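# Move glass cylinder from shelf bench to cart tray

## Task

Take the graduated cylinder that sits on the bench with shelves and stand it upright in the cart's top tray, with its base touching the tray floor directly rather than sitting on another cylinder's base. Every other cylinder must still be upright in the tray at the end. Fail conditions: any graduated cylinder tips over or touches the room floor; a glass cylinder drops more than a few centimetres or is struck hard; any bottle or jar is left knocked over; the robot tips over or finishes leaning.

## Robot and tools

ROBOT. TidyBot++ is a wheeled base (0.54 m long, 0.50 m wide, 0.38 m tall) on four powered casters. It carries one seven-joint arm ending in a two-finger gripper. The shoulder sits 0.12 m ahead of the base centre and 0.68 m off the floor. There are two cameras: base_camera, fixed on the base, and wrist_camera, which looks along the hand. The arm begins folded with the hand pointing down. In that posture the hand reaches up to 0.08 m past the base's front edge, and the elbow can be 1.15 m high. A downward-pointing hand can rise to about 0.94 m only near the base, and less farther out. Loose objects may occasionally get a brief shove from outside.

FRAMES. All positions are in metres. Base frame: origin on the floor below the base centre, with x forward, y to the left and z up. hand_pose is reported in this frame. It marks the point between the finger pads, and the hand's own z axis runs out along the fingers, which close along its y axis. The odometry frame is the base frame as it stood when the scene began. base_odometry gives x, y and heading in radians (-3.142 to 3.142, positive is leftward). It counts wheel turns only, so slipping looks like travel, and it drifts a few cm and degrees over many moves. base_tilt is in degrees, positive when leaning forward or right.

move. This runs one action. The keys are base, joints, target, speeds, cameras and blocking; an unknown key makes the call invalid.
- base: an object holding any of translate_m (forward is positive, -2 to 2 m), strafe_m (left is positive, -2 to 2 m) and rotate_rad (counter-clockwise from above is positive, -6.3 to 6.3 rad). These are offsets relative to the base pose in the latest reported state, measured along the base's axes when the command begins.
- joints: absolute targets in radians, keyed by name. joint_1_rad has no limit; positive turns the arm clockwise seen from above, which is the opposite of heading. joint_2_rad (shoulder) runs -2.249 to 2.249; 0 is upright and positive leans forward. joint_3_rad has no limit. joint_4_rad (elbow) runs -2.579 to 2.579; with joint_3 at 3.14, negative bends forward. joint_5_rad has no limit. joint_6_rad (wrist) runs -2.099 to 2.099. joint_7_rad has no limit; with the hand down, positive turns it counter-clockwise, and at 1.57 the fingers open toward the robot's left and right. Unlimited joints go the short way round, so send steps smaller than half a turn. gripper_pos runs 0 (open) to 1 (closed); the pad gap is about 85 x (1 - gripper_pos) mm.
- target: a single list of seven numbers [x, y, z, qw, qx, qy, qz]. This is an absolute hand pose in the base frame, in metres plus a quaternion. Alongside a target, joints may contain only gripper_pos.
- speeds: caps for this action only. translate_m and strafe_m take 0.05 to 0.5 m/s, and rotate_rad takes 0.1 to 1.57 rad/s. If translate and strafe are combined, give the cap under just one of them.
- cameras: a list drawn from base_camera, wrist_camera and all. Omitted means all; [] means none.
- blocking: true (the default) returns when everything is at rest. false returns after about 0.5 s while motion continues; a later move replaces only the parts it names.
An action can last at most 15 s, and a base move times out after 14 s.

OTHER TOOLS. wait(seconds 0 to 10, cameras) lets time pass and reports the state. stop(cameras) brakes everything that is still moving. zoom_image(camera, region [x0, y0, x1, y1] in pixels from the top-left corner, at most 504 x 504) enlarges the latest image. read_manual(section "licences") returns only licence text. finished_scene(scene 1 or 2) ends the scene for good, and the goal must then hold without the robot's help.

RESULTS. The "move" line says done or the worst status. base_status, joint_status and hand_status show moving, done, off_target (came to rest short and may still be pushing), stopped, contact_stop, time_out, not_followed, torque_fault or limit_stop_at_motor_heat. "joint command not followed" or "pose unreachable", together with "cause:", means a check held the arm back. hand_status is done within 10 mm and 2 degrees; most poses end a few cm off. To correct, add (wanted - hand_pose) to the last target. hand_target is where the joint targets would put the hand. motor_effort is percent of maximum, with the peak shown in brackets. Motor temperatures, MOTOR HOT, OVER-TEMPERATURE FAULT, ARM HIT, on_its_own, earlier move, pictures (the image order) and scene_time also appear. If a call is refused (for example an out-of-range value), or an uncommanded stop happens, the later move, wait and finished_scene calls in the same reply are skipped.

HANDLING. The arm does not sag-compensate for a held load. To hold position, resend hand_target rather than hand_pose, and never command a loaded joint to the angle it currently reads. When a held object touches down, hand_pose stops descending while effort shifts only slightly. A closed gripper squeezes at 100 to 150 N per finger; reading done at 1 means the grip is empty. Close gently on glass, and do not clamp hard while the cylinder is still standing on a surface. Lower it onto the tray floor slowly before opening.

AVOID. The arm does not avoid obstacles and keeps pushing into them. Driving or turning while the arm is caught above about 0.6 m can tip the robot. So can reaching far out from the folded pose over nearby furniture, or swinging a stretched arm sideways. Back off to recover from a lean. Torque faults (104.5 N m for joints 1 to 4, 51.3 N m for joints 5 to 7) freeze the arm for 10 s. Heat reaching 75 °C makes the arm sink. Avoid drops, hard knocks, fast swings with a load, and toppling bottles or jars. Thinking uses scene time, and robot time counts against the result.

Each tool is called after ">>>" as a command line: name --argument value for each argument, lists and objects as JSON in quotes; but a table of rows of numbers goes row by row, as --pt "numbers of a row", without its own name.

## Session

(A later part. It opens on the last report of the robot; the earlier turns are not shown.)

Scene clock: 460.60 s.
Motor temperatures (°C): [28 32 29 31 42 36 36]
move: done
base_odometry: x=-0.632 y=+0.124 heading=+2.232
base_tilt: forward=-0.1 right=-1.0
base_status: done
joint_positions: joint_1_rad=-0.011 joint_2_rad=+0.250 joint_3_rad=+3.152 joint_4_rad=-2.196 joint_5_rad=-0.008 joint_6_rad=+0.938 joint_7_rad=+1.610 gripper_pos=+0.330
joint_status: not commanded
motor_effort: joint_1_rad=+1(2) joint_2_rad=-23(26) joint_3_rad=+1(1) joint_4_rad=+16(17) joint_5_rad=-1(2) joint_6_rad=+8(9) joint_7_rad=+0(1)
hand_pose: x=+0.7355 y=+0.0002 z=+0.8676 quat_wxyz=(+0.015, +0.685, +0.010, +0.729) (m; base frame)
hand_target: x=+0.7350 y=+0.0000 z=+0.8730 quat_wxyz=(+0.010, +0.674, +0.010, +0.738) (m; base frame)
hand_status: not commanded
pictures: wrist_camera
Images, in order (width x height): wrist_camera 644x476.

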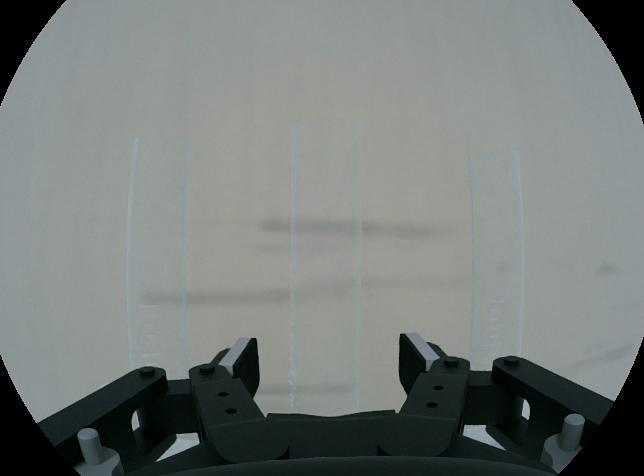

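>>> move --base '{"translate_m":-0.48}' --speeds '{"translate_m":0.2}' --cameras '[]'

>>> move --target '[0.45,0,1.12,0.010,0.92,0.01,0.39]'

>>> zoom_image --camera "wrist_camera" --region '[200, 20, 470, 240]'

Scene clock: 469.67 s.
Motor temperatures (°C): [28 32 29 31 42 36 36]
move: done
base_odometry: x=-0.337 y=-0.255 heading=+2.232
base_tilt: forward=-0.1 right=-1.0
base_status: done
joint_positions: joint_1_rad=-0.011 joint_2_rad=+0.251 joint_3_rad=+3.152 joint_4_rad=-2.197 joint_5_rad=-0.008 joint_6_rad=+0.938 joint_7_rad=+1.610 gripper_pos=+0.330
joint_status: not commanded
motor_effort: joint_1_rad=+1(2) joint_2_rad=-23(26) joint_3_rad=+1(1) joint_4_rad=+16(17) joint_5_rad=-1(2) joint_6_rad=+8(9) joint_7_rad=+0(1)
hand_pose: x=+0.7355 y=+0.0002 z=+0.8665 quat_wxyz=(+0.015, +0.685, +0.010, +0.728) (m; base frame)
hand_target: x=+0.7350 y=+0.0000 z=+0.8730 quat_wxyz=(+0.010, +0.674, +0.010, +0.738) (m; base frame)
hand_status: not commanded
pictures: none
No camera images: "cameras" was empty.

Scene clock: 473.13 s.
Motor temperatures (°C): [28 32 29 31 42 36 36]
move: off_target
base_odometry: x=-0.337 y=-0.255 heading=+2.232
base_tilt: forward=-0.1 right=-1.0
base_status: not commanded
joint_positions: joint_1_rad=-0.011 joint_2_rad=-0.222 joint_3_rad=+3.152 joint_4_rad=-0.916 joint_5_rad=-0.008 joint_6_rad=-1.617 joint_7_rad=+1.610 gripper_pos=+0.330
joint_status: not commanded
motor_effort: joint_1_rad=+0(1) joint_2_rad=-5(25) joint_3_rad=+1(1) joint_4_rad=+15(22) joint_5_rad=-1(2) joint_6_rad=+6(9) joint_7_rad=+0(1)
hand_pose: x=+0.4576 y=+0.0032 z=+1.1240 quat_wxyz=(+0.003, +0.915, +0.020, +0.403) (m; base frame)
hand_target: x=+0.4500 y=+0.0000 z=+1.1200 quat_wxyz=(+0.010, +0.921, +0.010, +0.390) (m; base frame)
hand_status: off_target (0.009 m and 2.1 deg from the pose sent, 0.382 m and 47.5 deg at the start)
pictures: base_camera, wrist_camera
Images, in order (width x height): base_camera 644x364, wrist_camera 644x476.

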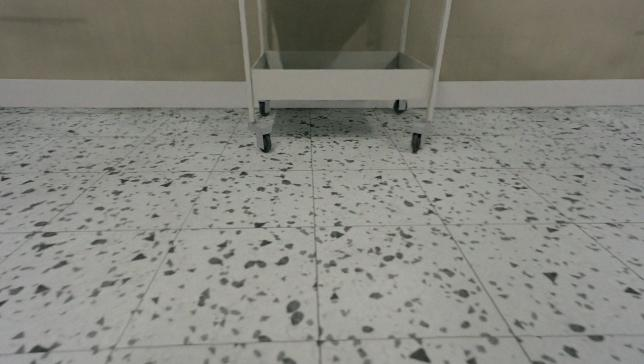

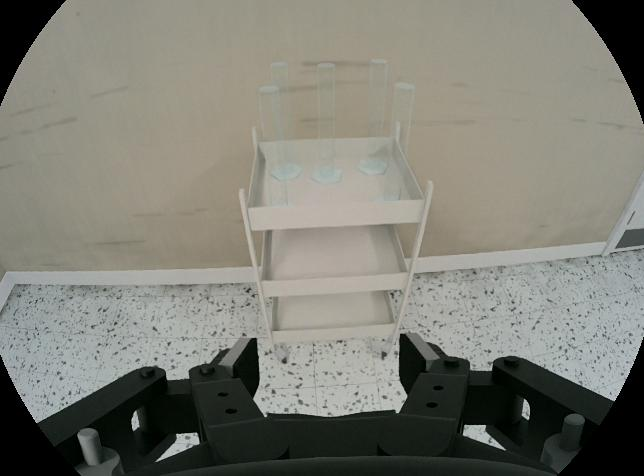

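Scaled by 1.867.

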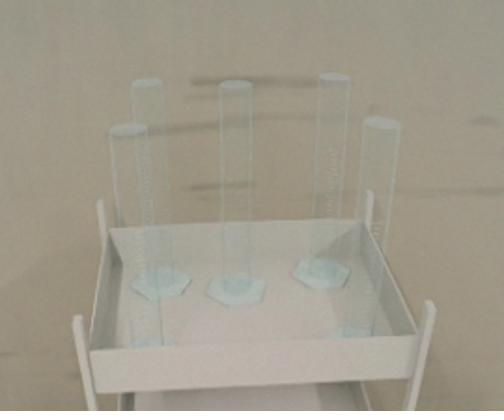

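>>> move --base '{"strafe_m":-0.913}' --cameras '[]'

>>> move --base '{"rotate_rad":-1.575}' --target '[0.6193,0,1.099,0.014,0.679,0.012,0.734]' --cameras '[]'

>>> move --base '{"translate_m":0.6}' --speeds '{"translate_m":0.3}'

Scene clock: 484.50 s.
Motor temperatures (°C): [28 32 29 31 42 36 36]
move: done
base_odometry: x=+0.384 y=+0.306 heading=+2.232
base_tilt: forward=-0.1 right=-1.0
base_status: done
joint_positions: joint_1_rad=-0.011 joint_2_rad=-0.221 joint_3_rad=+3.146 joint_4_rad=-0.916 joint_5_rad=-0.008 joint_6_rad=-1.620 joint_7_rad=+1.610 gripper_pos=+0.330
joint_status: not commanded
motor_effort: joint_1_rad=+0(2) joint_2_rad=-4(6) joint_3_rad=+1(3) joint_4_rad=+14(15) joint_5_rad=-1(2) joint_6_rad=+6(7) joint_7_rad=+0(1)
hand_pose: x=+0.4569 y=+0.0059 z=+1.1232 quat_wxyz=(+0.002, +0.915, +0.023, +0.402) (m; base frame)
hand_target: x=+0.4500 y=+0.0000 z=+1.1200 quat_wxyz=(+0.010, +0.921, +0.010, +0.390) (m; base frame)
hand_status: not commanded
pictures: none
No camera images: "cameras" was empty.

Scene clock: 487.33 s.
Motor temperatures (°C): [28 32 29 31 42 36 36]
move: off_target
base_odometry: x=+0.384 y=+0.306 heading=+0.657
base_tilt: forward=-0.1 right=-1.0
base_status: done
joint_positions: joint_1_rad=-0.008 joint_2_rad=-0.289 joint_3_rad=+3.147 joint_4_rad=-1.889 joint_5_rad=-0.008 joint_6_rad=+0.058 joint_7_rad=+1.610 gripper_pos=+0.330
joint_status: not commanded
motor_effort: joint_1_rad=+0(3) joint_2_rad=-10(14) joint_3_rad=+1(3) joint_4_rad=+23(23) joint_5_rad=-1(2) joint_6_rad=+8(9) joint_7_rad=+0(1)
hand_pose: x=+0.6244 y=+0.0020 z=+1.0849 quat_wxyz=(+0.010, +0.697, +0.011, +0.717) (m; base frame)
hand_target: x=+0.6193 y=+0.0000 z=+1.0990 quat_wxyz=(+0.014, +0.679, +0.012, +0.734) (m; base frame)
hand_status: off_target (0.015 m and 2.9 deg from the pose sent, 0.164 m and 47.1 deg at the start)
pictures: none
No camera images: "cameras" was empty.

Scene clock: 490.30 s.
Motor temperatures (°C): [28 32 29 31 42 36 36]
move: done
base_odometry: x=+0.859 y=+0.673 heading=+0.656
base_tilt: forward=-0.1 right=-1.0
base_status: done
joint_positions: joint_1_rad=-0.008 joint_2_rad=-0.298 joint_3_rad=+3.147 joint_4_rad=-1.891 joint_5_rad=-0.008 joint_6_rad=+0.062 joint_7_rad=+1.610 gripper_pos=+0.330
joint_status: not commanded
motor_effort: joint_1_rad=+1(1) joint_2_rad=-9(12) joint_3_rad=+1(2) joint_4_rad=+22(23) joint_5_rad=-2(2) joint_6_rad=+8(9) joint_7_rad=+0(0)
hand_pose: x=+0.6208 y=+0.0020 z=+1.0898 quat_wxyz=(+0.010, +0.693, +0.011, +0.721) (m; base frame)
hand_target: x=+0.6193 y=+0.0000 z=+1.0990 quat_wxyz=(+0.014, +0.679, +0.012, +0.734) (m; base frame)
hand_status: not commanded
pictures: base_camera, wrist_camera
Images, in order (width x height): base_camera 644x364, wrist_camera 644x476.

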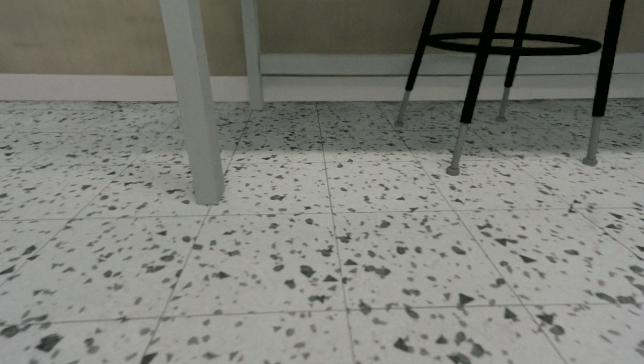

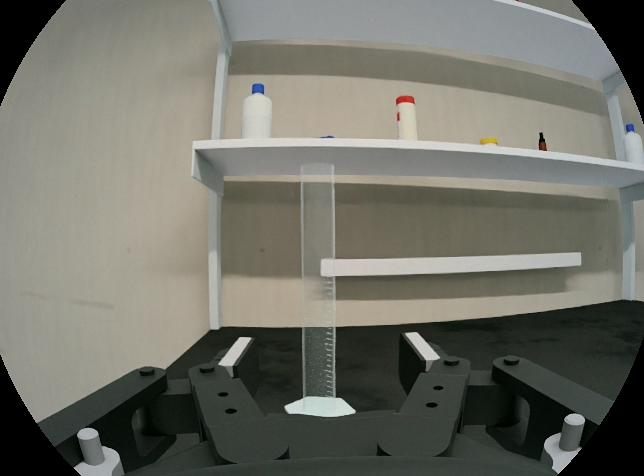

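>>> move --base '{"translate_m":0.22,"strafe_m":0.006}' --speeds '{"translate_m":0.15}' --cameras '["wrist_camera"]'

Scene clock: 495.43 s.
Motor temperatures (°C): [28 32 29 31 42 36 36]
move: done
base_odometry: x=+1.030 y=+0.812 heading=+0.656
base_tilt: forward=-0.1 right=-1.0
base_status: done
joint_positions: joint_1_rad=-0.008 joint_2_rad=-0.298 joint_3_rad=+3.147 joint_4_rad=-1.892 joint_5_rad=-0.008 joint_6_rad=+0.064 joint_7_rad=+1.610 gripper_pos=+0.330
joint_status: not commanded
motor_effort: joint_1_rad=+1(1) joint_2_rad=-10(13) joint_3_rad=+1(1) joint_4_rad=+22(23) joint_5_rad=-1(2) joint_6_rad=+8(9) joint_7_rad=+0(1)
hand_pose: x=+0.6207 y=+0.0020 z=+1.0898 quat_wxyz=(+0.010, +0.692, +0.011, +0.721) (m; base frame)
hand_target: x=+0.6193 y=+0.0000 z=+1.0990 quat_wxyz=(+0.014, +0.679, +0.012, +0.734) (m; base frame)
hand_status: not commanded
pictures: wrist_camera
Images, in order (width x height): wrist_camera 644x476.

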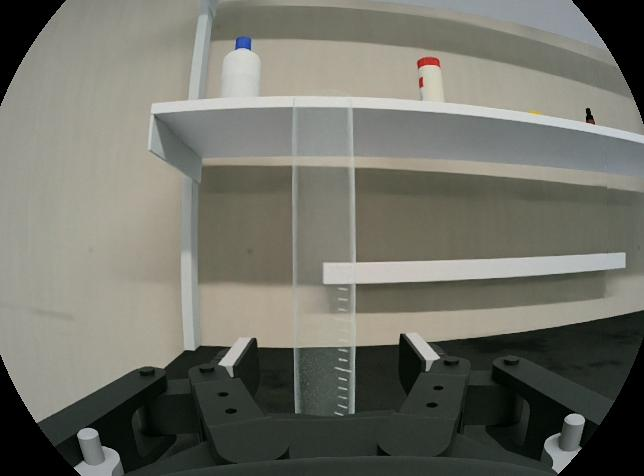

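>>> move --base '{"translate_m":0.123,"strafe_m":0.001}' --speeds '{"translate_m":0.08}' --cameras '["wrist_camera"]'

>>> move --joints '{"gripper_pos":0.46}' --cameras '["wrist_camera"]'

Scene clock: 502.03 s.
Motor temperatures (°C): [28 32 29 31 42 36 36]
move: done
base_odometry: x=+1.127 y=+0.888 heading=+0.656
base_tilt: forward=-0.1 right=-1.0
base_status: done
joint_positions: joint_1_rad=-0.008 joint_2_rad=-0.300 joint_3_rad=+3.147 joint_4_rad=-1.892 joint_5_rad=-0.008 joint_6_rad=+0.064 joint_7_rad=+1.610 gripper_pos=+0.330
joint_status: not commanded
motor_effort: joint_1_rad=+1(2) joint_2_rad=-9(12) joint_3_rad=+1(1) joint_4_rad=+22(23) joint_5_rad=-1(2) joint_6_rad=+8(9) joint_7_rad=+0(1)
hand_pose: x=+0.6202 y=+0.0020 z=+1.0904 quat_wxyz=(+0.010, +0.692, +0.011, +0.722) (m; base frame)
hand_target: x=+0.6193 y=+0.0000 z=+1.0990 quat_wxyz=(+0.014, +0.679, +0.012, +0.734) (m; base frame)
hand_status: not commanded
pictures: wrist_camera
Images, in order (width x height): wrist_camera 644x476.

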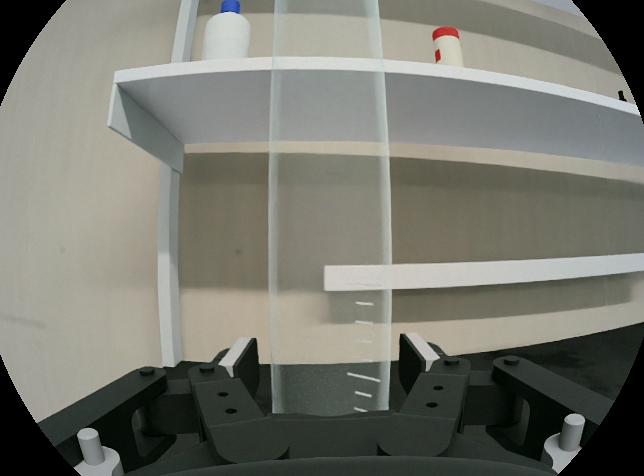

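Scene clock: 502.60 s.
Motor temperatures (°C): [28 32 29 31 42 36 36]
move: done
base_odometry: x=+1.127 y=+0.888 heading=+0.656
base_tilt: forward=-0.1 right=-1.0
base_status: not commanded
joint_positions: joint_1_rad=-0.008 joint_2_rad=-0.300 joint_3_rad=+3.147 joint_4_rad=-1.892 joint_5_rad=-0.008 joint_6_rad=+0.064 joint_7_rad=+1.610 gripper_pos=+0.460
joint_status: all done
motor_effort: joint_1_rad=+1(2) joint_2_rad=-10(10) joint_3_rad=+1(1) joint_4_rad=+22(22) joint_5_rad=-1(1) joint_6_rad=+8(9) joint_7_rad=+0(0)
hand_pose: x=+0.6202 y=+0.0020 z=+1.0904 quat_wxyz=(+0.010, +0.692, +0.011, +0.722) (m; base frame)
hand_target: x=+0.6193 y=+0.0000 z=+1.0990 quat_wxyz=(+0.014, +0.679, +0.012, +0.734) (m; base frame)
hand_status: not commanded
pictures: wrist_camera
Images, in order (width x height): wrist_camera 644x476.

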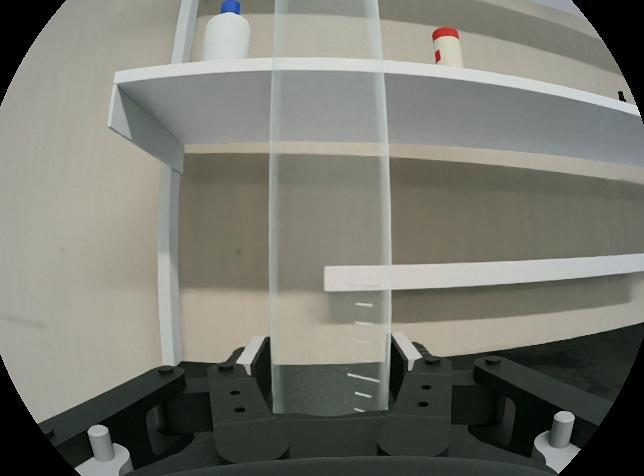

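>>> move --joints '{"gripper_pos":0.6}' --cameras '[]'

>>> move --joints '{"gripper_pos":0.73}' --cameras '[]'

>>> move --target '[0.6193,0,1.14,0.014,0.674,0.012,0.739]' --cameras '["wrist_camera"]'

Scene clock: 507.87 s.
Motor temperatures (°C): [28 32 29 31 42 36 36]
move: off_target
base_odometry: x=+1.127 y=+0.888 heading=+0.656
base_tilt: forward=-0.1 right=-1.0
base_status: not commanded
joint_positions: joint_1_rad=-0.008 joint_2_rad=-0.300 joint_3_rad=+3.147 joint_4_rad=-1.892 joint_5_rad=-0.008 joint_6_rad=+0.064 joint_7_rad=+1.610 gripper_pos=+0.549
joint_status: gripper_pos off_target (ended at +0.549, target +0.600)
motor_effort: joint_1_rad=+1(1) joint_2_rad=-9(10) joint_3_rad=+1(2) joint_4_rad=+22(23) joint_5_rad=-1(1) joint_6_rad=+8(9) joint_7_rad=+0(1)
hand_pose: x=+0.6202 y=+0.0020 z=+1.0904 quat_wxyz=(+0.010, +0.692, +0.011, +0.722) (m; base frame)
hand_target: x=+0.6193 y=+0.0000 z=+1.0990 quat_wxyz=(+0.014, +0.679, +0.012, +0.734) (m; base frame)
hand_status: not commanded
pictures: none
No camera images: "cameras" was empty.

Scene clock: 508.43 s.
Motor temperatures (°C): [28 32 29 31 42 36 36]
move: off_target
base_odometry: x=+1.127 y=+0.888 heading=+0.656
base_tilt: forward=-0.1 right=-1.0
base_status: not commanded
joint_positions: joint_1_rad=-0.008 joint_2_rad=-0.300 joint_3_rad=+3.147 joint_4_rad=-1.892 joint_5_rad=-0.008 joint_6_rad=+0.064 joint_7_rad=+1.610 gripper_pos=+0.549
joint_status: gripper_pos off_target (ended at +0.549, target +0.730)
motor_effort: joint_1_rad=+1(1) joint_2_rad=-9(10) joint_3_rad=+1(1) joint_4_rad=+22(23) joint_5_rad=-1(1) joint_6_rad=+9(9) joint_7_rad=+1(1)
hand_pose: x=+0.6202 y=+0.0020 z=+1.0904 quat_wxyz=(+0.010, +0.692, +0.011, +0.722) (m; base frame)
hand_target: x=+0.6193 y=+0.0000 z=+1.0990 quat_wxyz=(+0.014, +0.679, +0.012, +0.734) (m; base frame)
hand_status: not commanded
pictures: none
No camera images: "cameras" was empty.

Scene clock: 509.43 s.
Motor temperatures (°C): [28 32 29 31 42 36 36]
move: off_target
base_odometry: x=+1.127 y=+0.888 heading=+0.656
base_tilt: forward=-0.1 right=-0.9
base_status: not commanded
joint_positions: joint_1_rad=-0.008 joint_2_rad=-0.292 joint_3_rad=+3.147 joint_4_rad=-1.807 joint_5_rad=-0.008 joint_6_rad=+0.018 joint_7_rad=+1.610 gripper_pos=+0.549
joint_status: not commanded
motor_effort: joint_1_rad=+1(1) joint_2_rad=-11(13) joint_3_rad=+1(1) joint_4_rad=+24(26) joint_5_rad=-1(2) joint_6_rad=+10(11) joint_7_rad=+0(1)
hand_pose: x=+0.6225 y=+0.0020 z=+1.1248 quat_wxyz=(+0.010, +0.681, +0.011, +0.732) (m; base frame)
hand_target: x=+0.6193 y=+0.0000 z=+1.1400 quat_wxyz=(+0.014, +0.674, +0.012, +0.739) (m; base frame)
hand_status: off_target (0.016 m and 1.2 deg from the pose sent, 0.050 m and 2.9 deg at the start)
pictures: wrist_camera
Images, in order (width x height): wrist_camera 644x476.

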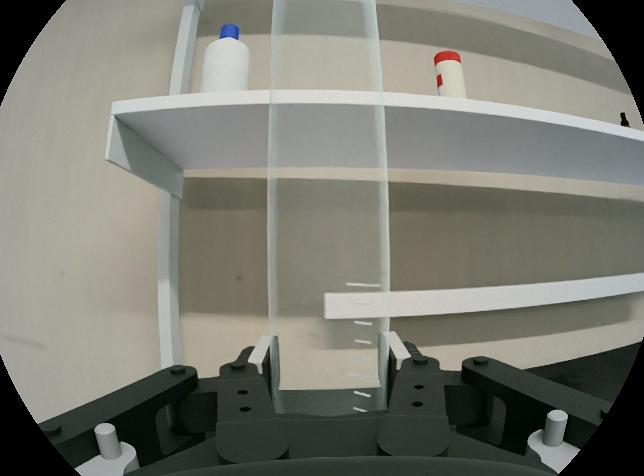

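>>> move --base '{"translate_m":-0.945}' --speeds '{"translate_m":0.25}' --cameras '[]'

>>> move --base '{"rotate_rad":1.576}' --speeds '{"rotate_rad":0.6}' --cameras '[]'

>>> move --base '{"strafe_m":0.89}' --speeds '{"strafe_m":0.25}' --cameras '["wrist_camera"]'

Scene clock: 523.57 s.
Motor temperatures (°C): [28 32 29 31 42 36 36]
move: done
base_odometry: x=+0.378 y=+0.311 heading=+0.656
base_tilt: forward=-0.1 right=-1.0
base_status: done
joint_positions: joint_1_rad=-0.008 joint_2_rad=-0.291 joint_3_rad=+3.147 joint_4_rad=-1.807 joint_5_rad=-0.008 joint_6_rad=+0.018 joint_7_rad=+1.610 gripper_pos=+0.549
joint_status: not commanded
motor_effort: joint_1_rad=+1(1) joint_2_rad=-11(15) joint_3_rad=+1(2) joint_4_rad=+25(25) joint_5_rad=-1(2) joint_6_rad=+10(11) joint_7_rad=+0(1)
hand_pose: x=+0.6226 y=+0.0021 z=+1.1247 quat_wxyz=(+0.010, +0.681, +0.011, +0.732) (m; base frame)
hand_target: x=+0.6193 y=+0.0000 z=+1.1400 quat_wxyz=(+0.014, +0.674, +0.012, +0.739) (m; base frame)
hand_status: not commanded
pictures: none
No camera images: "cameras" was empty.

Scene clock: 526.87 s.
Motor temperatures (°C): [28 32 29 31 42 36 36]
move: done
base_odometry: x=+0.378 y=+0.311 heading=+2.232
base_tilt: forward=-0.1 right=-1.0
base_status: done
joint_positions: joint_1_rad=-0.008 joint_2_rad=-0.291 joint_3_rad=+3.146 joint_4_rad=-1.807 joint_5_rad=-0.008 joint_6_rad=+0.018 joint_7_rad=+1.610 gripper_pos=+0.549
joint_status: not commanded
motor_effort: joint_1_rad=+0(3) joint_2_rad=-11(13) joint_3_rad=+1(3) joint_4_rad=+24(25) joint_5_rad=-1(2) joint_6_rad=+10(11) joint_7_rad=+0(0)
hand_pose: x=+0.6226 y=+0.0026 z=+1.1247 quat_wxyz=(+0.009, +0.681, +0.011, +0.732) (m; base frame)
hand_target: x=+0.6193 y=+0.0000 z=+1.1400 quat_wxyz=(+0.014, +0.674, +0.012, +0.739) (m; base frame)
hand_status: not commanded
pictures: none
No camera images: "cameras" was empty.

Scene clock: 531.20 s.
Motor temperatures (°C): [28 32 29 31 42 36 36]
move: done
base_odometry: x=-0.325 y=-0.236 heading=+2.233
base_tilt: forward=-0.1 right=-1.0
base_status: done
joint_positions: joint_1_rad=-0.008 joint_2_rad=-0.291 joint_3_rad=+3.146 joint_4_rad=-1.807 joint_5_rad=-0.008 joint_6_rad=+0.018 joint_7_rad=+1.610 gripper_pos=+0.549
joint_status: not commanded
motor_effort: joint_1_rad=+1(2) joint_2_rad=-11(12) joint_3_rad=+1(4) joint_4_rad=+24(25) joint_5_rad=-1(2) joint_6_rad=+10(11) joint_7_rad=+0(1)
hand_pose: x=+0.6226 y=+0.0027 z=+1.1247 quat_wxyz=(+0.009, +0.681, +0.011, +0.732) (m; base frame)
hand_target: x=+0.6193 y=+0.0000 z=+1.1400 quat_wxyz=(+0.014, +0.674, +0.012, +0.739) (m; base frame)
hand_status: not commanded
pictures: wrist_camera
Images, in order (width x height): wrist_camera 644x476.

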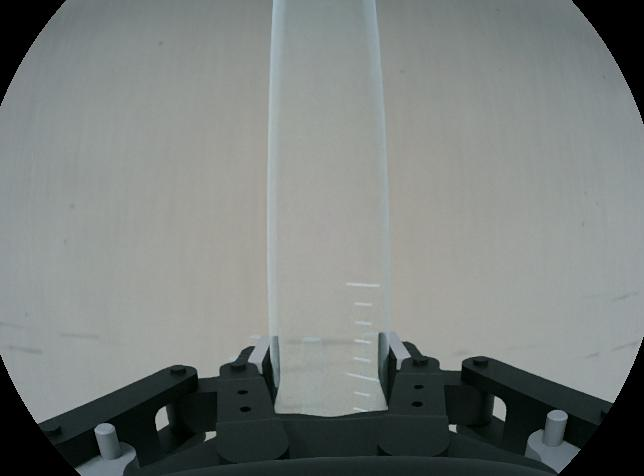

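>>> move --target '[0.735,0,0.96,0.0,0.668,0.0,0.744]' --base '{"strafe_m":0.006}' --speeds '{"strafe_m":0.1}' --cameras '["wrist_camera"]'

Scene clock: 539.67 s.
Motor temperatures (°C): [28 32 29 31 42 36 36]
move: off_target
base_odometry: x=-0.329 y=-0.240 heading=+2.233
base_tilt: forward=-0.1 right=-1.0
base_status: done
joint_positions: joint_1_rad=-0.008 joint_2_rad=+0.115 joint_3_rad=+3.147 joint_4_rad=-2.058 joint_5_rad=-0.008 joint_6_rad=+0.631 joint_7_rad=+1.609 gripper_pos=+0.549
joint_status: not commanded
motor_effort: joint_1_rad=+1(3) joint_2_rad=-23(27) joint_3_rad=+1(5) joint_4_rad=+21(25) joint_5_rad=-1(2) joint_6_rad=+10(12) joint_7_rad=+0(1)
hand_pose: x=+0.7374 y=+0.0020 z=+0.9305 quat_wxyz=(+0.012, +0.697, +0.010, +0.717) (m; base frame)
hand_target: x=+0.7350 y=+0.0000 z=+0.9600 quat_wxyz=(+0.000, +0.668, +0.000, +0.744) (m; base frame)
hand_status: off_target (0.030 m and 4.9 deg from the pose sent, 0.199 m and 2.6 deg at the start)
pictures: wrist_camera
Images, in order (width x height): wrist_camera 644x476.

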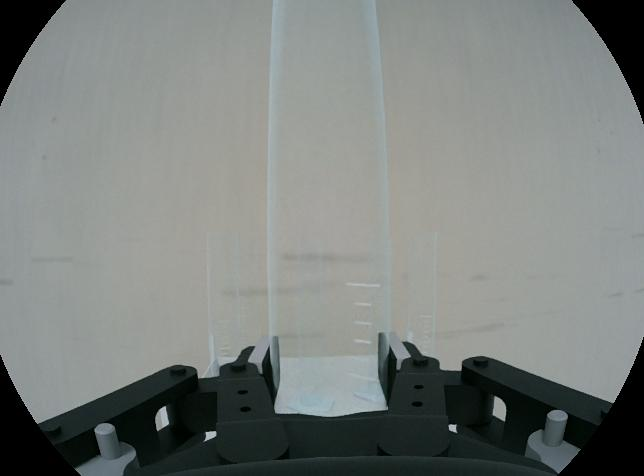

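>>> move --base '{"translate_m":0.26}' --speeds '{"translate_m":0.15}' --cameras '["wrist_camera"]'

Scene clock: 544.83 s.
Motor temperatures (°C): [28 32 29 31 42 36 36]
move: done
base_odometry: x=-0.489 y=-0.035 heading=+2.233
base_tilt: forward=-0.1 right=-1.0
base_status: done
joint_positions: joint_1_rad=-0.008 joint_2_rad=+0.117 joint_3_rad=+3.147 joint_4_rad=-2.059 joint_5_rad=-0.008 joint_6_rad=+0.635 joint_7_rad=+1.609 gripper_pos=+0.549
joint_status: not commanded
motor_effort: joint_1_rad=+1(2) joint_2_rad=-24(27) joint_3_rad=+1(1) joint_4_rad=+21(23) joint_5_rad=-1(2) joint_6_rad=+10(11) joint_7_rad=+0(1)
hand_pose: x=+0.7378 y=+0.0020 z=+0.9305 quat_wxyz=(+0.012, +0.696, +0.010, +0.718) (m; base frame)
hand_target: x=+0.7350 y=+0.0000 z=+0.9600 quat_wxyz=(+0.000, +0.668, +0.000, +0.744) (m; base frame)
hand_status: not commanded
pictures: wrist_camera
Images, in order (width x height): wrist_camera 644x476.

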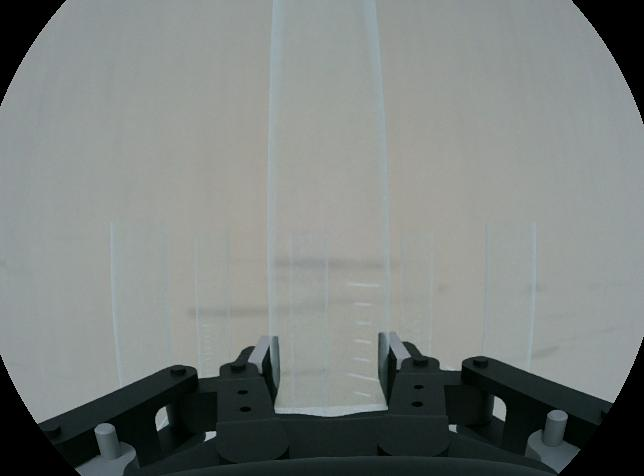

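>>> move --base '{"translate_m":0.158}' --speeds '{"translate_m":0.08}'

Scene clock: 551.23 s.
Motor temperatures (°C): [28 32 29 31 42 36 36]
move: done
base_odometry: x=-0.587 y=+0.090 heading=+2.233
base_tilt: forward=-0.1 right=-1.0
base_status: done
joint_positions: joint_1_rad=-0.008 joint_2_rad=+0.116 joint_3_rad=+3.147 joint_4_rad=-2.059 joint_5_rad=-0.008 joint_6_rad=+0.636 joint_7_rad=+1.609 gripper_pos=+0.549
joint_status: not commanded
motor_effort: joint_1_rad=+1(1) joint_2_rad=-24(26) joint_3_rad=+1(1) joint_4_rad=+21(22) joint_5_rad=-1(2) joint_6_rad=+10(11) joint_7_rad=+0(1)
hand_pose: x=+0.7374 y=+0.0020 z=+0.9312 quat_wxyz=(+0.012, +0.696, +0.010, +0.718) (m; base frame)
hand_target: x=+0.7350 y=+0.0000 z=+0.9600 quat_wxyz=(+0.000, +0.668, +0.000, +0.744) (m; base frame)
hand_status: not commanded
pictures: base_camera, wrist_camera
Images, in order (width x height): base_camera 644x364, wrist_camera 644x476.

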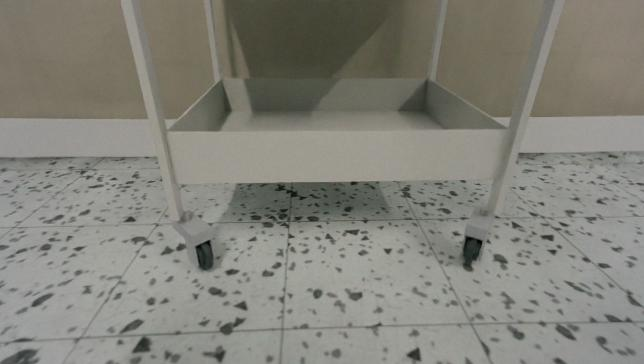

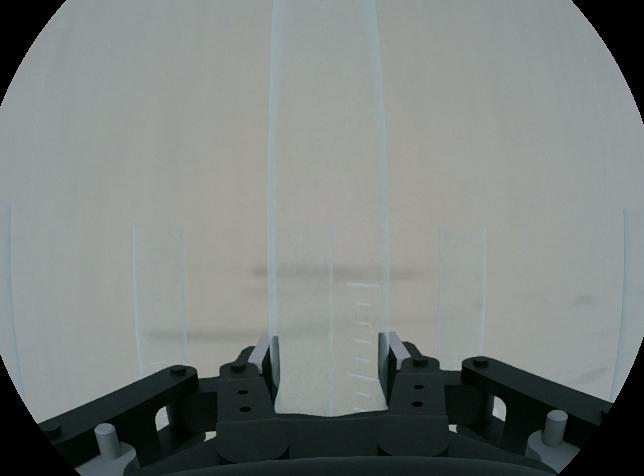

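>>> move --target '[0.735,0,0.90,0.008,0.668,0.008,0.744]' --cameras '[]'

>>> move --target '[0.735,0,0.87,0.008,0.673,0.008,0.739]' --cameras '["wrist_camera"]'

Scene clock: 557.17 s.
Motor temperatures (°C): [28 32 29 31 42 36 36]
move: off_target
base_odometry: x=-0.587 y=+0.090 heading=+2.233
base_tilt: forward=-0.1 right=-1.0
base_status: not commanded
joint_positions: joint_1_rad=-0.008 joint_2_rad=+0.223 joint_3_rad=+3.147 joint_4_rad=-2.171 joint_5_rad=-0.008 joint_6_rad=+0.853 joint_7_rad=+1.609 gripper_pos=+0.549
joint_status: not commanded
motor_effort: joint_1_rad=+0(1) joint_2_rad=-25(28) joint_3_rad=+1(1) joint_4_rad=+19(21) joint_5_rad=-1(2) joint_6_rad=+10(12) joint_7_rad=+0(1)
hand_pose: x=+0.7369 y=+0.0017 z=+0.8709 quat_wxyz=(+0.013, +0.696, +0.011, +0.717) (m; base frame)
hand_target: x=+0.7350 y=+0.0000 z=+0.8999 quat_wxyz=(+0.008, +0.668, +0.008, +0.744) (m; base frame)
hand_status: off_target (0.029 m and 4.5 deg from the pose sent, 0.031 m and 4.4 deg at the start)
pictures: none
No camera images: "cameras" was empty.

Scene clock: 558.23 s.
Motor temperatures (°C): [28 32 29 31 42 36 36]
move: off_target
base_odometry: x=-0.587 y=+0.090 heading=+2.233
base_tilt: forward=-0.1 right=-1.0
base_status: not commanded
joint_positions: joint_1_rad=-0.008 joint_2_rad=+0.272 joint_3_rad=+3.147 joint_4_rad=-2.209 joint_5_rad=-0.008 joint_6_rad=+0.941 joint_7_rad=+1.609 gripper_pos=+0.549
joint_status: not commanded
motor_effort: joint_1_rad=+1(1) joint_2_rad=-26(28) joint_3_rad=+0(1) joint_4_rad=+18(19) joint_5_rad=-1(2) joint_6_rad=+10(11) joint_7_rad=+0(1)
hand_pose: x=+0.7363 y=+0.0016 z=+0.8483 quat_wxyz=(+0.013, +0.696, +0.011, +0.718) (m; base frame)
hand_target: x=+0.7350 y=+0.0000 z=+0.8700 quat_wxyz=(+0.008, +0.673, +0.008, +0.739) (m; base frame)
hand_status: off_target (0.022 m and 3.7 deg from the pose sent, 0.003 m and 3.7 deg at the start)
pictures: wrist_camera
Images, in order (width x height): wrist_camera 644x476.

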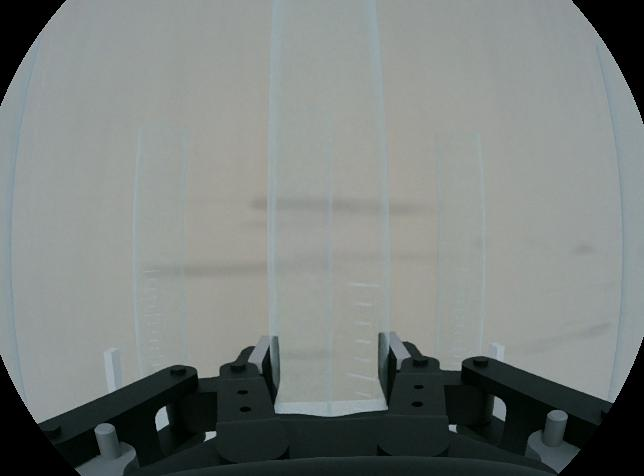

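>>> move --target '[0.735,0,0.862,0.008,0.675,0.008,0.737]' --cameras '[]'

>>> move --target '[0.735,0,0.854,0.008,0.676,0.008,0.737]' --cameras '[]'

>>> move --target '[0.735,0,0.846,0.008,0.676,0.008,0.737]' --cameras '["wrist_camera"]'

Scene clock: 562.33 s.
Motor temperatures (°C): [28 32 29 31 42 36 36]
move: off_target
base_odometry: x=-0.587 y=+0.090 heading=+2.233
base_tilt: forward=-0.1 right=-1.0
base_status: not commanded
joint_positions: joint_1_rad=-0.008 joint_2_rad=+0.282 joint_3_rad=+3.147 joint_4_rad=-2.216 joint_5_rad=-0.008 joint_6_rad=+0.960 joint_7_rad=+1.609 gripper_pos=+0.549
joint_status: not commanded
motor_effort: joint_1_rad=+0(1) joint_2_rad=-26(27) joint_3_rad=+0(1) joint_4_rad=+17(18) joint_5_rad=-1(2) joint_6_rad=+10(11) joint_7_rad=+0(0)
hand_pose: x=+0.7359 y=+0.0016 z=+0.8447 quat_wxyz=(+0.014, +0.695, +0.011, +0.718) (m; base frame)
hand_target: x=+0.7350 y=+0.0000 z=+0.8620 quat_wxyz=(+0.008, +0.675, +0.008, +0.737) (m; base frame)
hand_status: off_target (0.017 m and 3.2 deg from the pose sent, 0.014 m and 3.3 deg at the start)
pictures: none
No camera images: "cameras" was empty.

Scene clock: 562.93 s.
Motor temperatures (°C): [28 32 29 31 42 36 36]
move: off_target
base_odometry: x=-0.587 y=+0.090 heading=+2.233
base_tilt: forward=-0.1 right=-1.0
base_status: not commanded
joint_positions: joint_1_rad=-0.008 joint_2_rad=+0.297 joint_3_rad=+3.147 joint_4_rad=-2.225 joint_5_rad=-0.008 joint_6_rad=+0.990 joint_7_rad=+1.609 gripper_pos=+0.549
joint_status: not commanded
motor_effort: joint_1_rad=+1(2) joint_2_rad=-26(27) joint_3_rad=+1(1) joint_4_rad=+16(17) joint_5_rad=+0(1) joint_6_rad=+10(10) joint_7_rad=+0(1)
hand_pose: x=+0.7358 y=+0.0015 z=+0.8407 quat_wxyz=(+0.014, +0.693, +0.011, +0.721) (m; base frame)
hand_target: x=+0.7350 y=+0.0000 z=+0.8540 quat_wxyz=(+0.008, +0.676, +0.008, +0.737) (m; base frame)
hand_status: off_target (0.013 m and 2.8 deg from the pose sent, 0.009 m and 3.2 deg at the start)
pictures: none
No camera images: "cameras" was empty.

Scene clock: 563.53 s.
Motor temperatures (°C): [28 32 29 31 42 36 36]
move: done
base_odometry: x=-0.587 y=+0.090 heading=+2.233
base_tilt: forward=-0.1 right=-0.9
base_status: not commanded
joint_positions: joint_1_rad=-0.008 joint_2_rad=+0.309 joint_3_rad=+3.147 joint_4_rad=-2.231 joint_5_rad=-0.008 joint_6_rad=+1.026 joint_7_rad=+1.609 gripper_pos=+0.549
joint_status: not commanded
motor_effort: joint_1_rad=+0(1) joint_2_rad=-25(26) joint_3_rad=+1(1) joint_4_rad=+16(17) joint_5_rad=-1(2) joint_6_rad=+9(10) joint_7_rad=+0(0)
hand_pose: x=+0.7358 y=+0.0015 z=+0.8408 quat_wxyz=(+0.014, +0.687, +0.011, +0.727) (m; base frame)
hand_target: x=+0.7350 y=+0.0000 z=+0.8460 quat_wxyz=(+0.008, +0.676, +0.008, +0.737) (m; base frame)
hand_status: done (0.005 m and 1.9 deg from the pose sent, 0.006 m and 2.8 deg at the start)
pictures: wrist_camera
Images, in order (width x height): wrist_camera 644x476.

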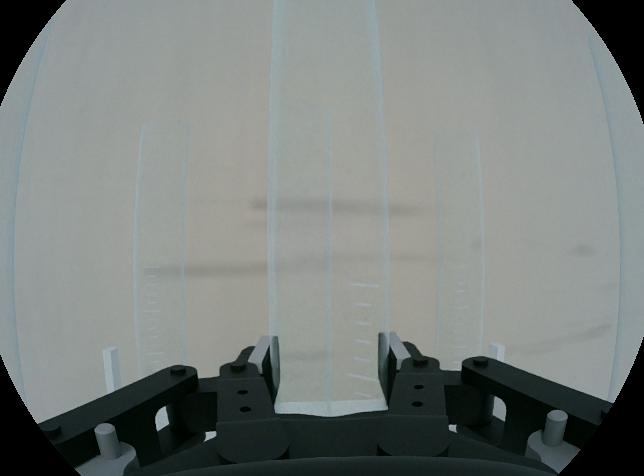

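>>> move --joints '{"gripper_pos":0.45}' --cameras '["wrist_camera"]'

>>> move --joints '{"gripper_pos":0.32}' --cameras '[]'

>>> move --base '{"translate_m":-0.1}' --speeds '{"translate_m":0.08}' --cameras '["wrist_camera"]'

>>> move --base '{"translate_m":-0.32}' --speeds '{"translate_m":0.25}' --cameras '[]'

>>> move --target '[0.45,0,1.12,0.010,0.92,0.01,0.39]' --cameras '["wrist_camera"]'

>>> zoom_image --camera "wrist_camera" --region '[200, 20, 470, 240]'

Scene clock: 574.20 s.
Motor temperatures (°C): [28 32 29 31 42 36 36]
move: done
base_odometry: x=-0.587 y=+0.090 heading=+2.233
base_tilt: forward=-0.1 right=-1.0
base_status: not commanded
joint_positions: joint_1_rad=-0.008 joint_2_rad=+0.310 joint_3_rad=+3.147 joint_4_rad=-2.231 joint_5_rad=-0.008 joint_6_rad=+1.028 joint_7_rad=+1.609 gripper_pos=+0.450
joint_status: all done
motor_effort: joint_1_rad=+1(1) joint_2_rad=-24(26) joint_3_rad=+0(1) joint_4_rad=+15(16) joint_5_rad=-1(2) joint_6_rad=+9(9) joint_7_rad=+0(0)
hand_pose: x=+0.7358 y=+0.0015 z=+0.8416 quat_wxyz=(+0.014, +0.686, +0.011, +0.727) (m; base frame)
hand_target: x=+0.7350 y=+0.0000 z=+0.8460 quat_wxyz=(+0.008, +0.676, +0.008, +0.737) (m; base frame)
hand_status: not commanded
pictures: wrist_camera
Images, in order (width x height): wrist_camera 644x476.

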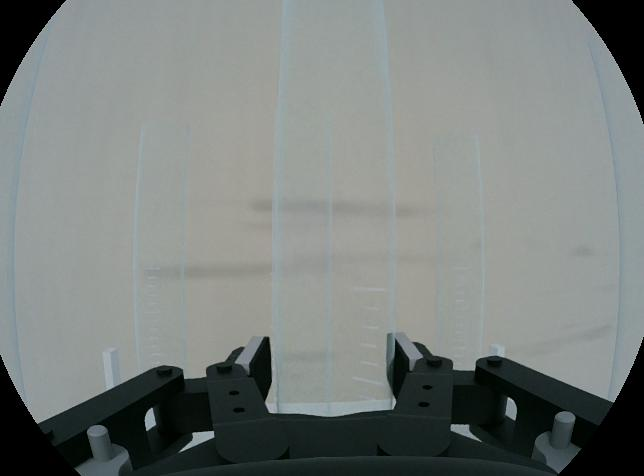

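Scene clock: 574.77 s.
Motor temperatures (°C): [28 32 29 31 42 36 36]
move: done
base_odometry: x=-0.587 y=+0.090 heading=+2.233
base_tilt: forward=-0.1 right=-1.0
base_status: not commanded
joint_positions: joint_1_rad=-0.008 joint_2_rad=+0.310 joint_3_rad=+3.147 joint_4_rad=-2.231 joint_5_rad=-0.008 joint_6_rad=+1.028 joint_7_rad=+1.609 gripper_pos=+0.320
joint_status: all done
motor_effort: joint_1_rad=+1(1) joint_2_rad=-25(25) joint_3_rad=+1(1) joint_4_rad=+15(15) joint_5_rad=-1(2) joint_6_rad=+9(9) joint_7_rad=+0(0)
hand_pose: x=+0.7358 y=+0.0015 z=+0.8416 quat_wxyz=(+0.014, +0.686, +0.011, +0.727) (m; base frame)
hand_target: x=+0.7350 y=+0.0000 z=+0.8460 quat_wxyz=(+0.008, +0.676, +0.008, +0.737) (m; base frame)
hand_status: not commanded
pictures: none
No camera images: "cameras" was empty.

Scene clock: 576.43 s.
Motor temperatures (°C): [28 32 29 31 42 36 36]
move: done
base_odometry: x=-0.525 y=+0.011 heading=+2.233
base_tilt: forward=-0.1 right=-1.0
base_status: done
joint_positions: joint_1_rad=-0.008 joint_2_rad=+0.312 joint_3_rad=+3.147 joint_4_rad=-2.232 joint_5_rad=-0.008 joint_6_rad=+1.029 joint_7_rad=+1.609 gripper_pos=+0.320
joint_status: not commanded
motor_effort: joint_1_rad=+1(1) joint_2_rad=-24(26) joint_3_rad=+1(1) joint_4_rad=+15(16) joint_5_rad=-1(2) joint_6_rad=+9(9) joint_7_rad=+0(0)
hand_pose: x=+0.7358 y=+0.0015 z=+0.8396 quat_wxyz=(+0.014, +0.687, +0.011, +0.726) (m; base frame)
hand_target: x=+0.7350 y=+0.0000 z=+0.8460 quat_wxyz=(+0.008, +0.676, +0.008, +0.737) (m; base frame)
hand_status: not commanded
pictures: wrist_camera
Images, in order (width x height): wrist_camera 644x476.

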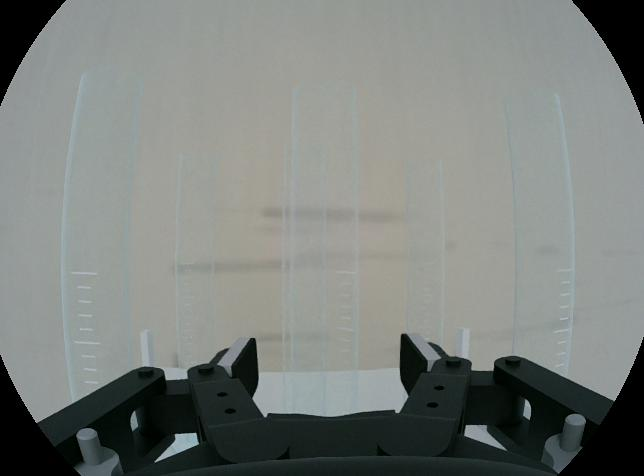

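Scene clock: 578.47 s.
Motor temperatures (°C): [28 32 29 31 42 36 36]
move: done
base_odometry: x=-0.328 y=-0.241 heading=+2.233
base_tilt: forward=-0.1 right=-1.0
base_status: done
joint_positions: joint_1_rad=-0.008 joint_2_rad=+0.313 joint_3_rad=+3.147 joint_4_rad=-2.233 joint_5_rad=-0.008 joint_6_rad=+1.030 joint_7_rad=+1.609 gripper_pos=+0.320
joint_status: not commanded
motor_effort: joint_1_rad=+1(2) joint_2_rad=-25(27) joint_3_rad=+1(1) joint_4_rad=+15(16) joint_5_rad=-1(2) joint_6_rad=+9(9) joint_7_rad=+0(1)
hand_pose: x=+0.7357 y=+0.0014 z=+0.8388 quat_wxyz=(+0.014, +0.687, +0.011, +0.726) (m; base frame)
hand_target: x=+0.7350 y=+0.0000 z=+0.8460 quat_wxyz=(+0.008, +0.676, +0.008, +0.737) (m; base frame)
hand_status: not commanded
pictures: none
No camera images: "cameras" was empty.

Scene clock: 582.00 s.
Motor temperatures (°C): [28 32 29 31 42 36 36]
move: off_target
base_odometry: x=-0.328 y=-0.241 heading=+2.233
base_tilt: forward=-0.1 right=-1.0
base_status: not commanded
joint_positions: joint_1_rad=-0.008 joint_2_rad=-0.222 joint_3_rad=+3.147 joint_4_rad=-0.915 joint_5_rad=-0.008 joint_6_rad=-1.617 joint_7_rad=+1.609 gripper_pos=+0.320
joint_status: not commanded
motor_effort: joint_1_rad=+0(1) joint_2_rad=-4(26) joint_3_rad=+1(1) joint_4_rad=+14(22) joint_5_rad=+0(2) joint_6_rad=+6(9) joint_7_rad=+0(1)
hand_pose: x=+0.4574 y=+0.0045 z=+1.1243 quat_wxyz=(+0.003, +0.915, +0.020, +0.404) (m; base frame)
hand_target: x=+0.4500 y=+0.0000 z=+1.1200 quat_wxyz=(+0.010, +0.921, +0.010, +0.390) (m; base frame)
hand_status: off_target (0.010 m and 2.2 deg from the pose sent, 0.401 m and 47.2 deg at the start)
pictures: wrist_camera
Images, in order (width x height): wrist_camera 644x476.

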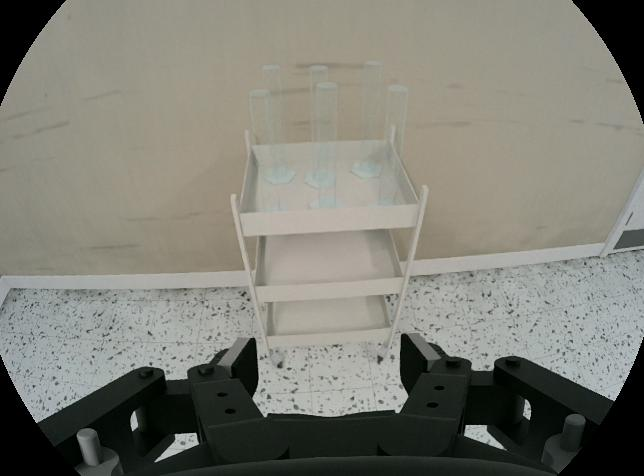

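Scaled by 1.867.

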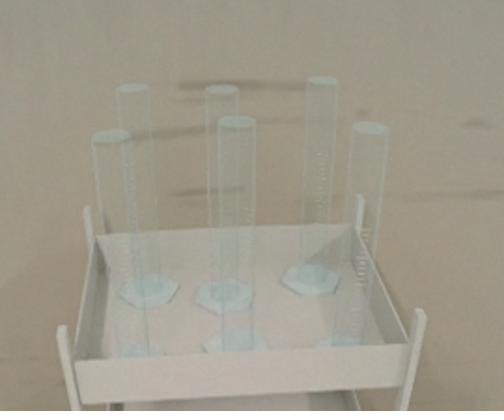

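All six stand with clear spacing.

>>> finished_scene --scene 2

The scene is finished: the task was done.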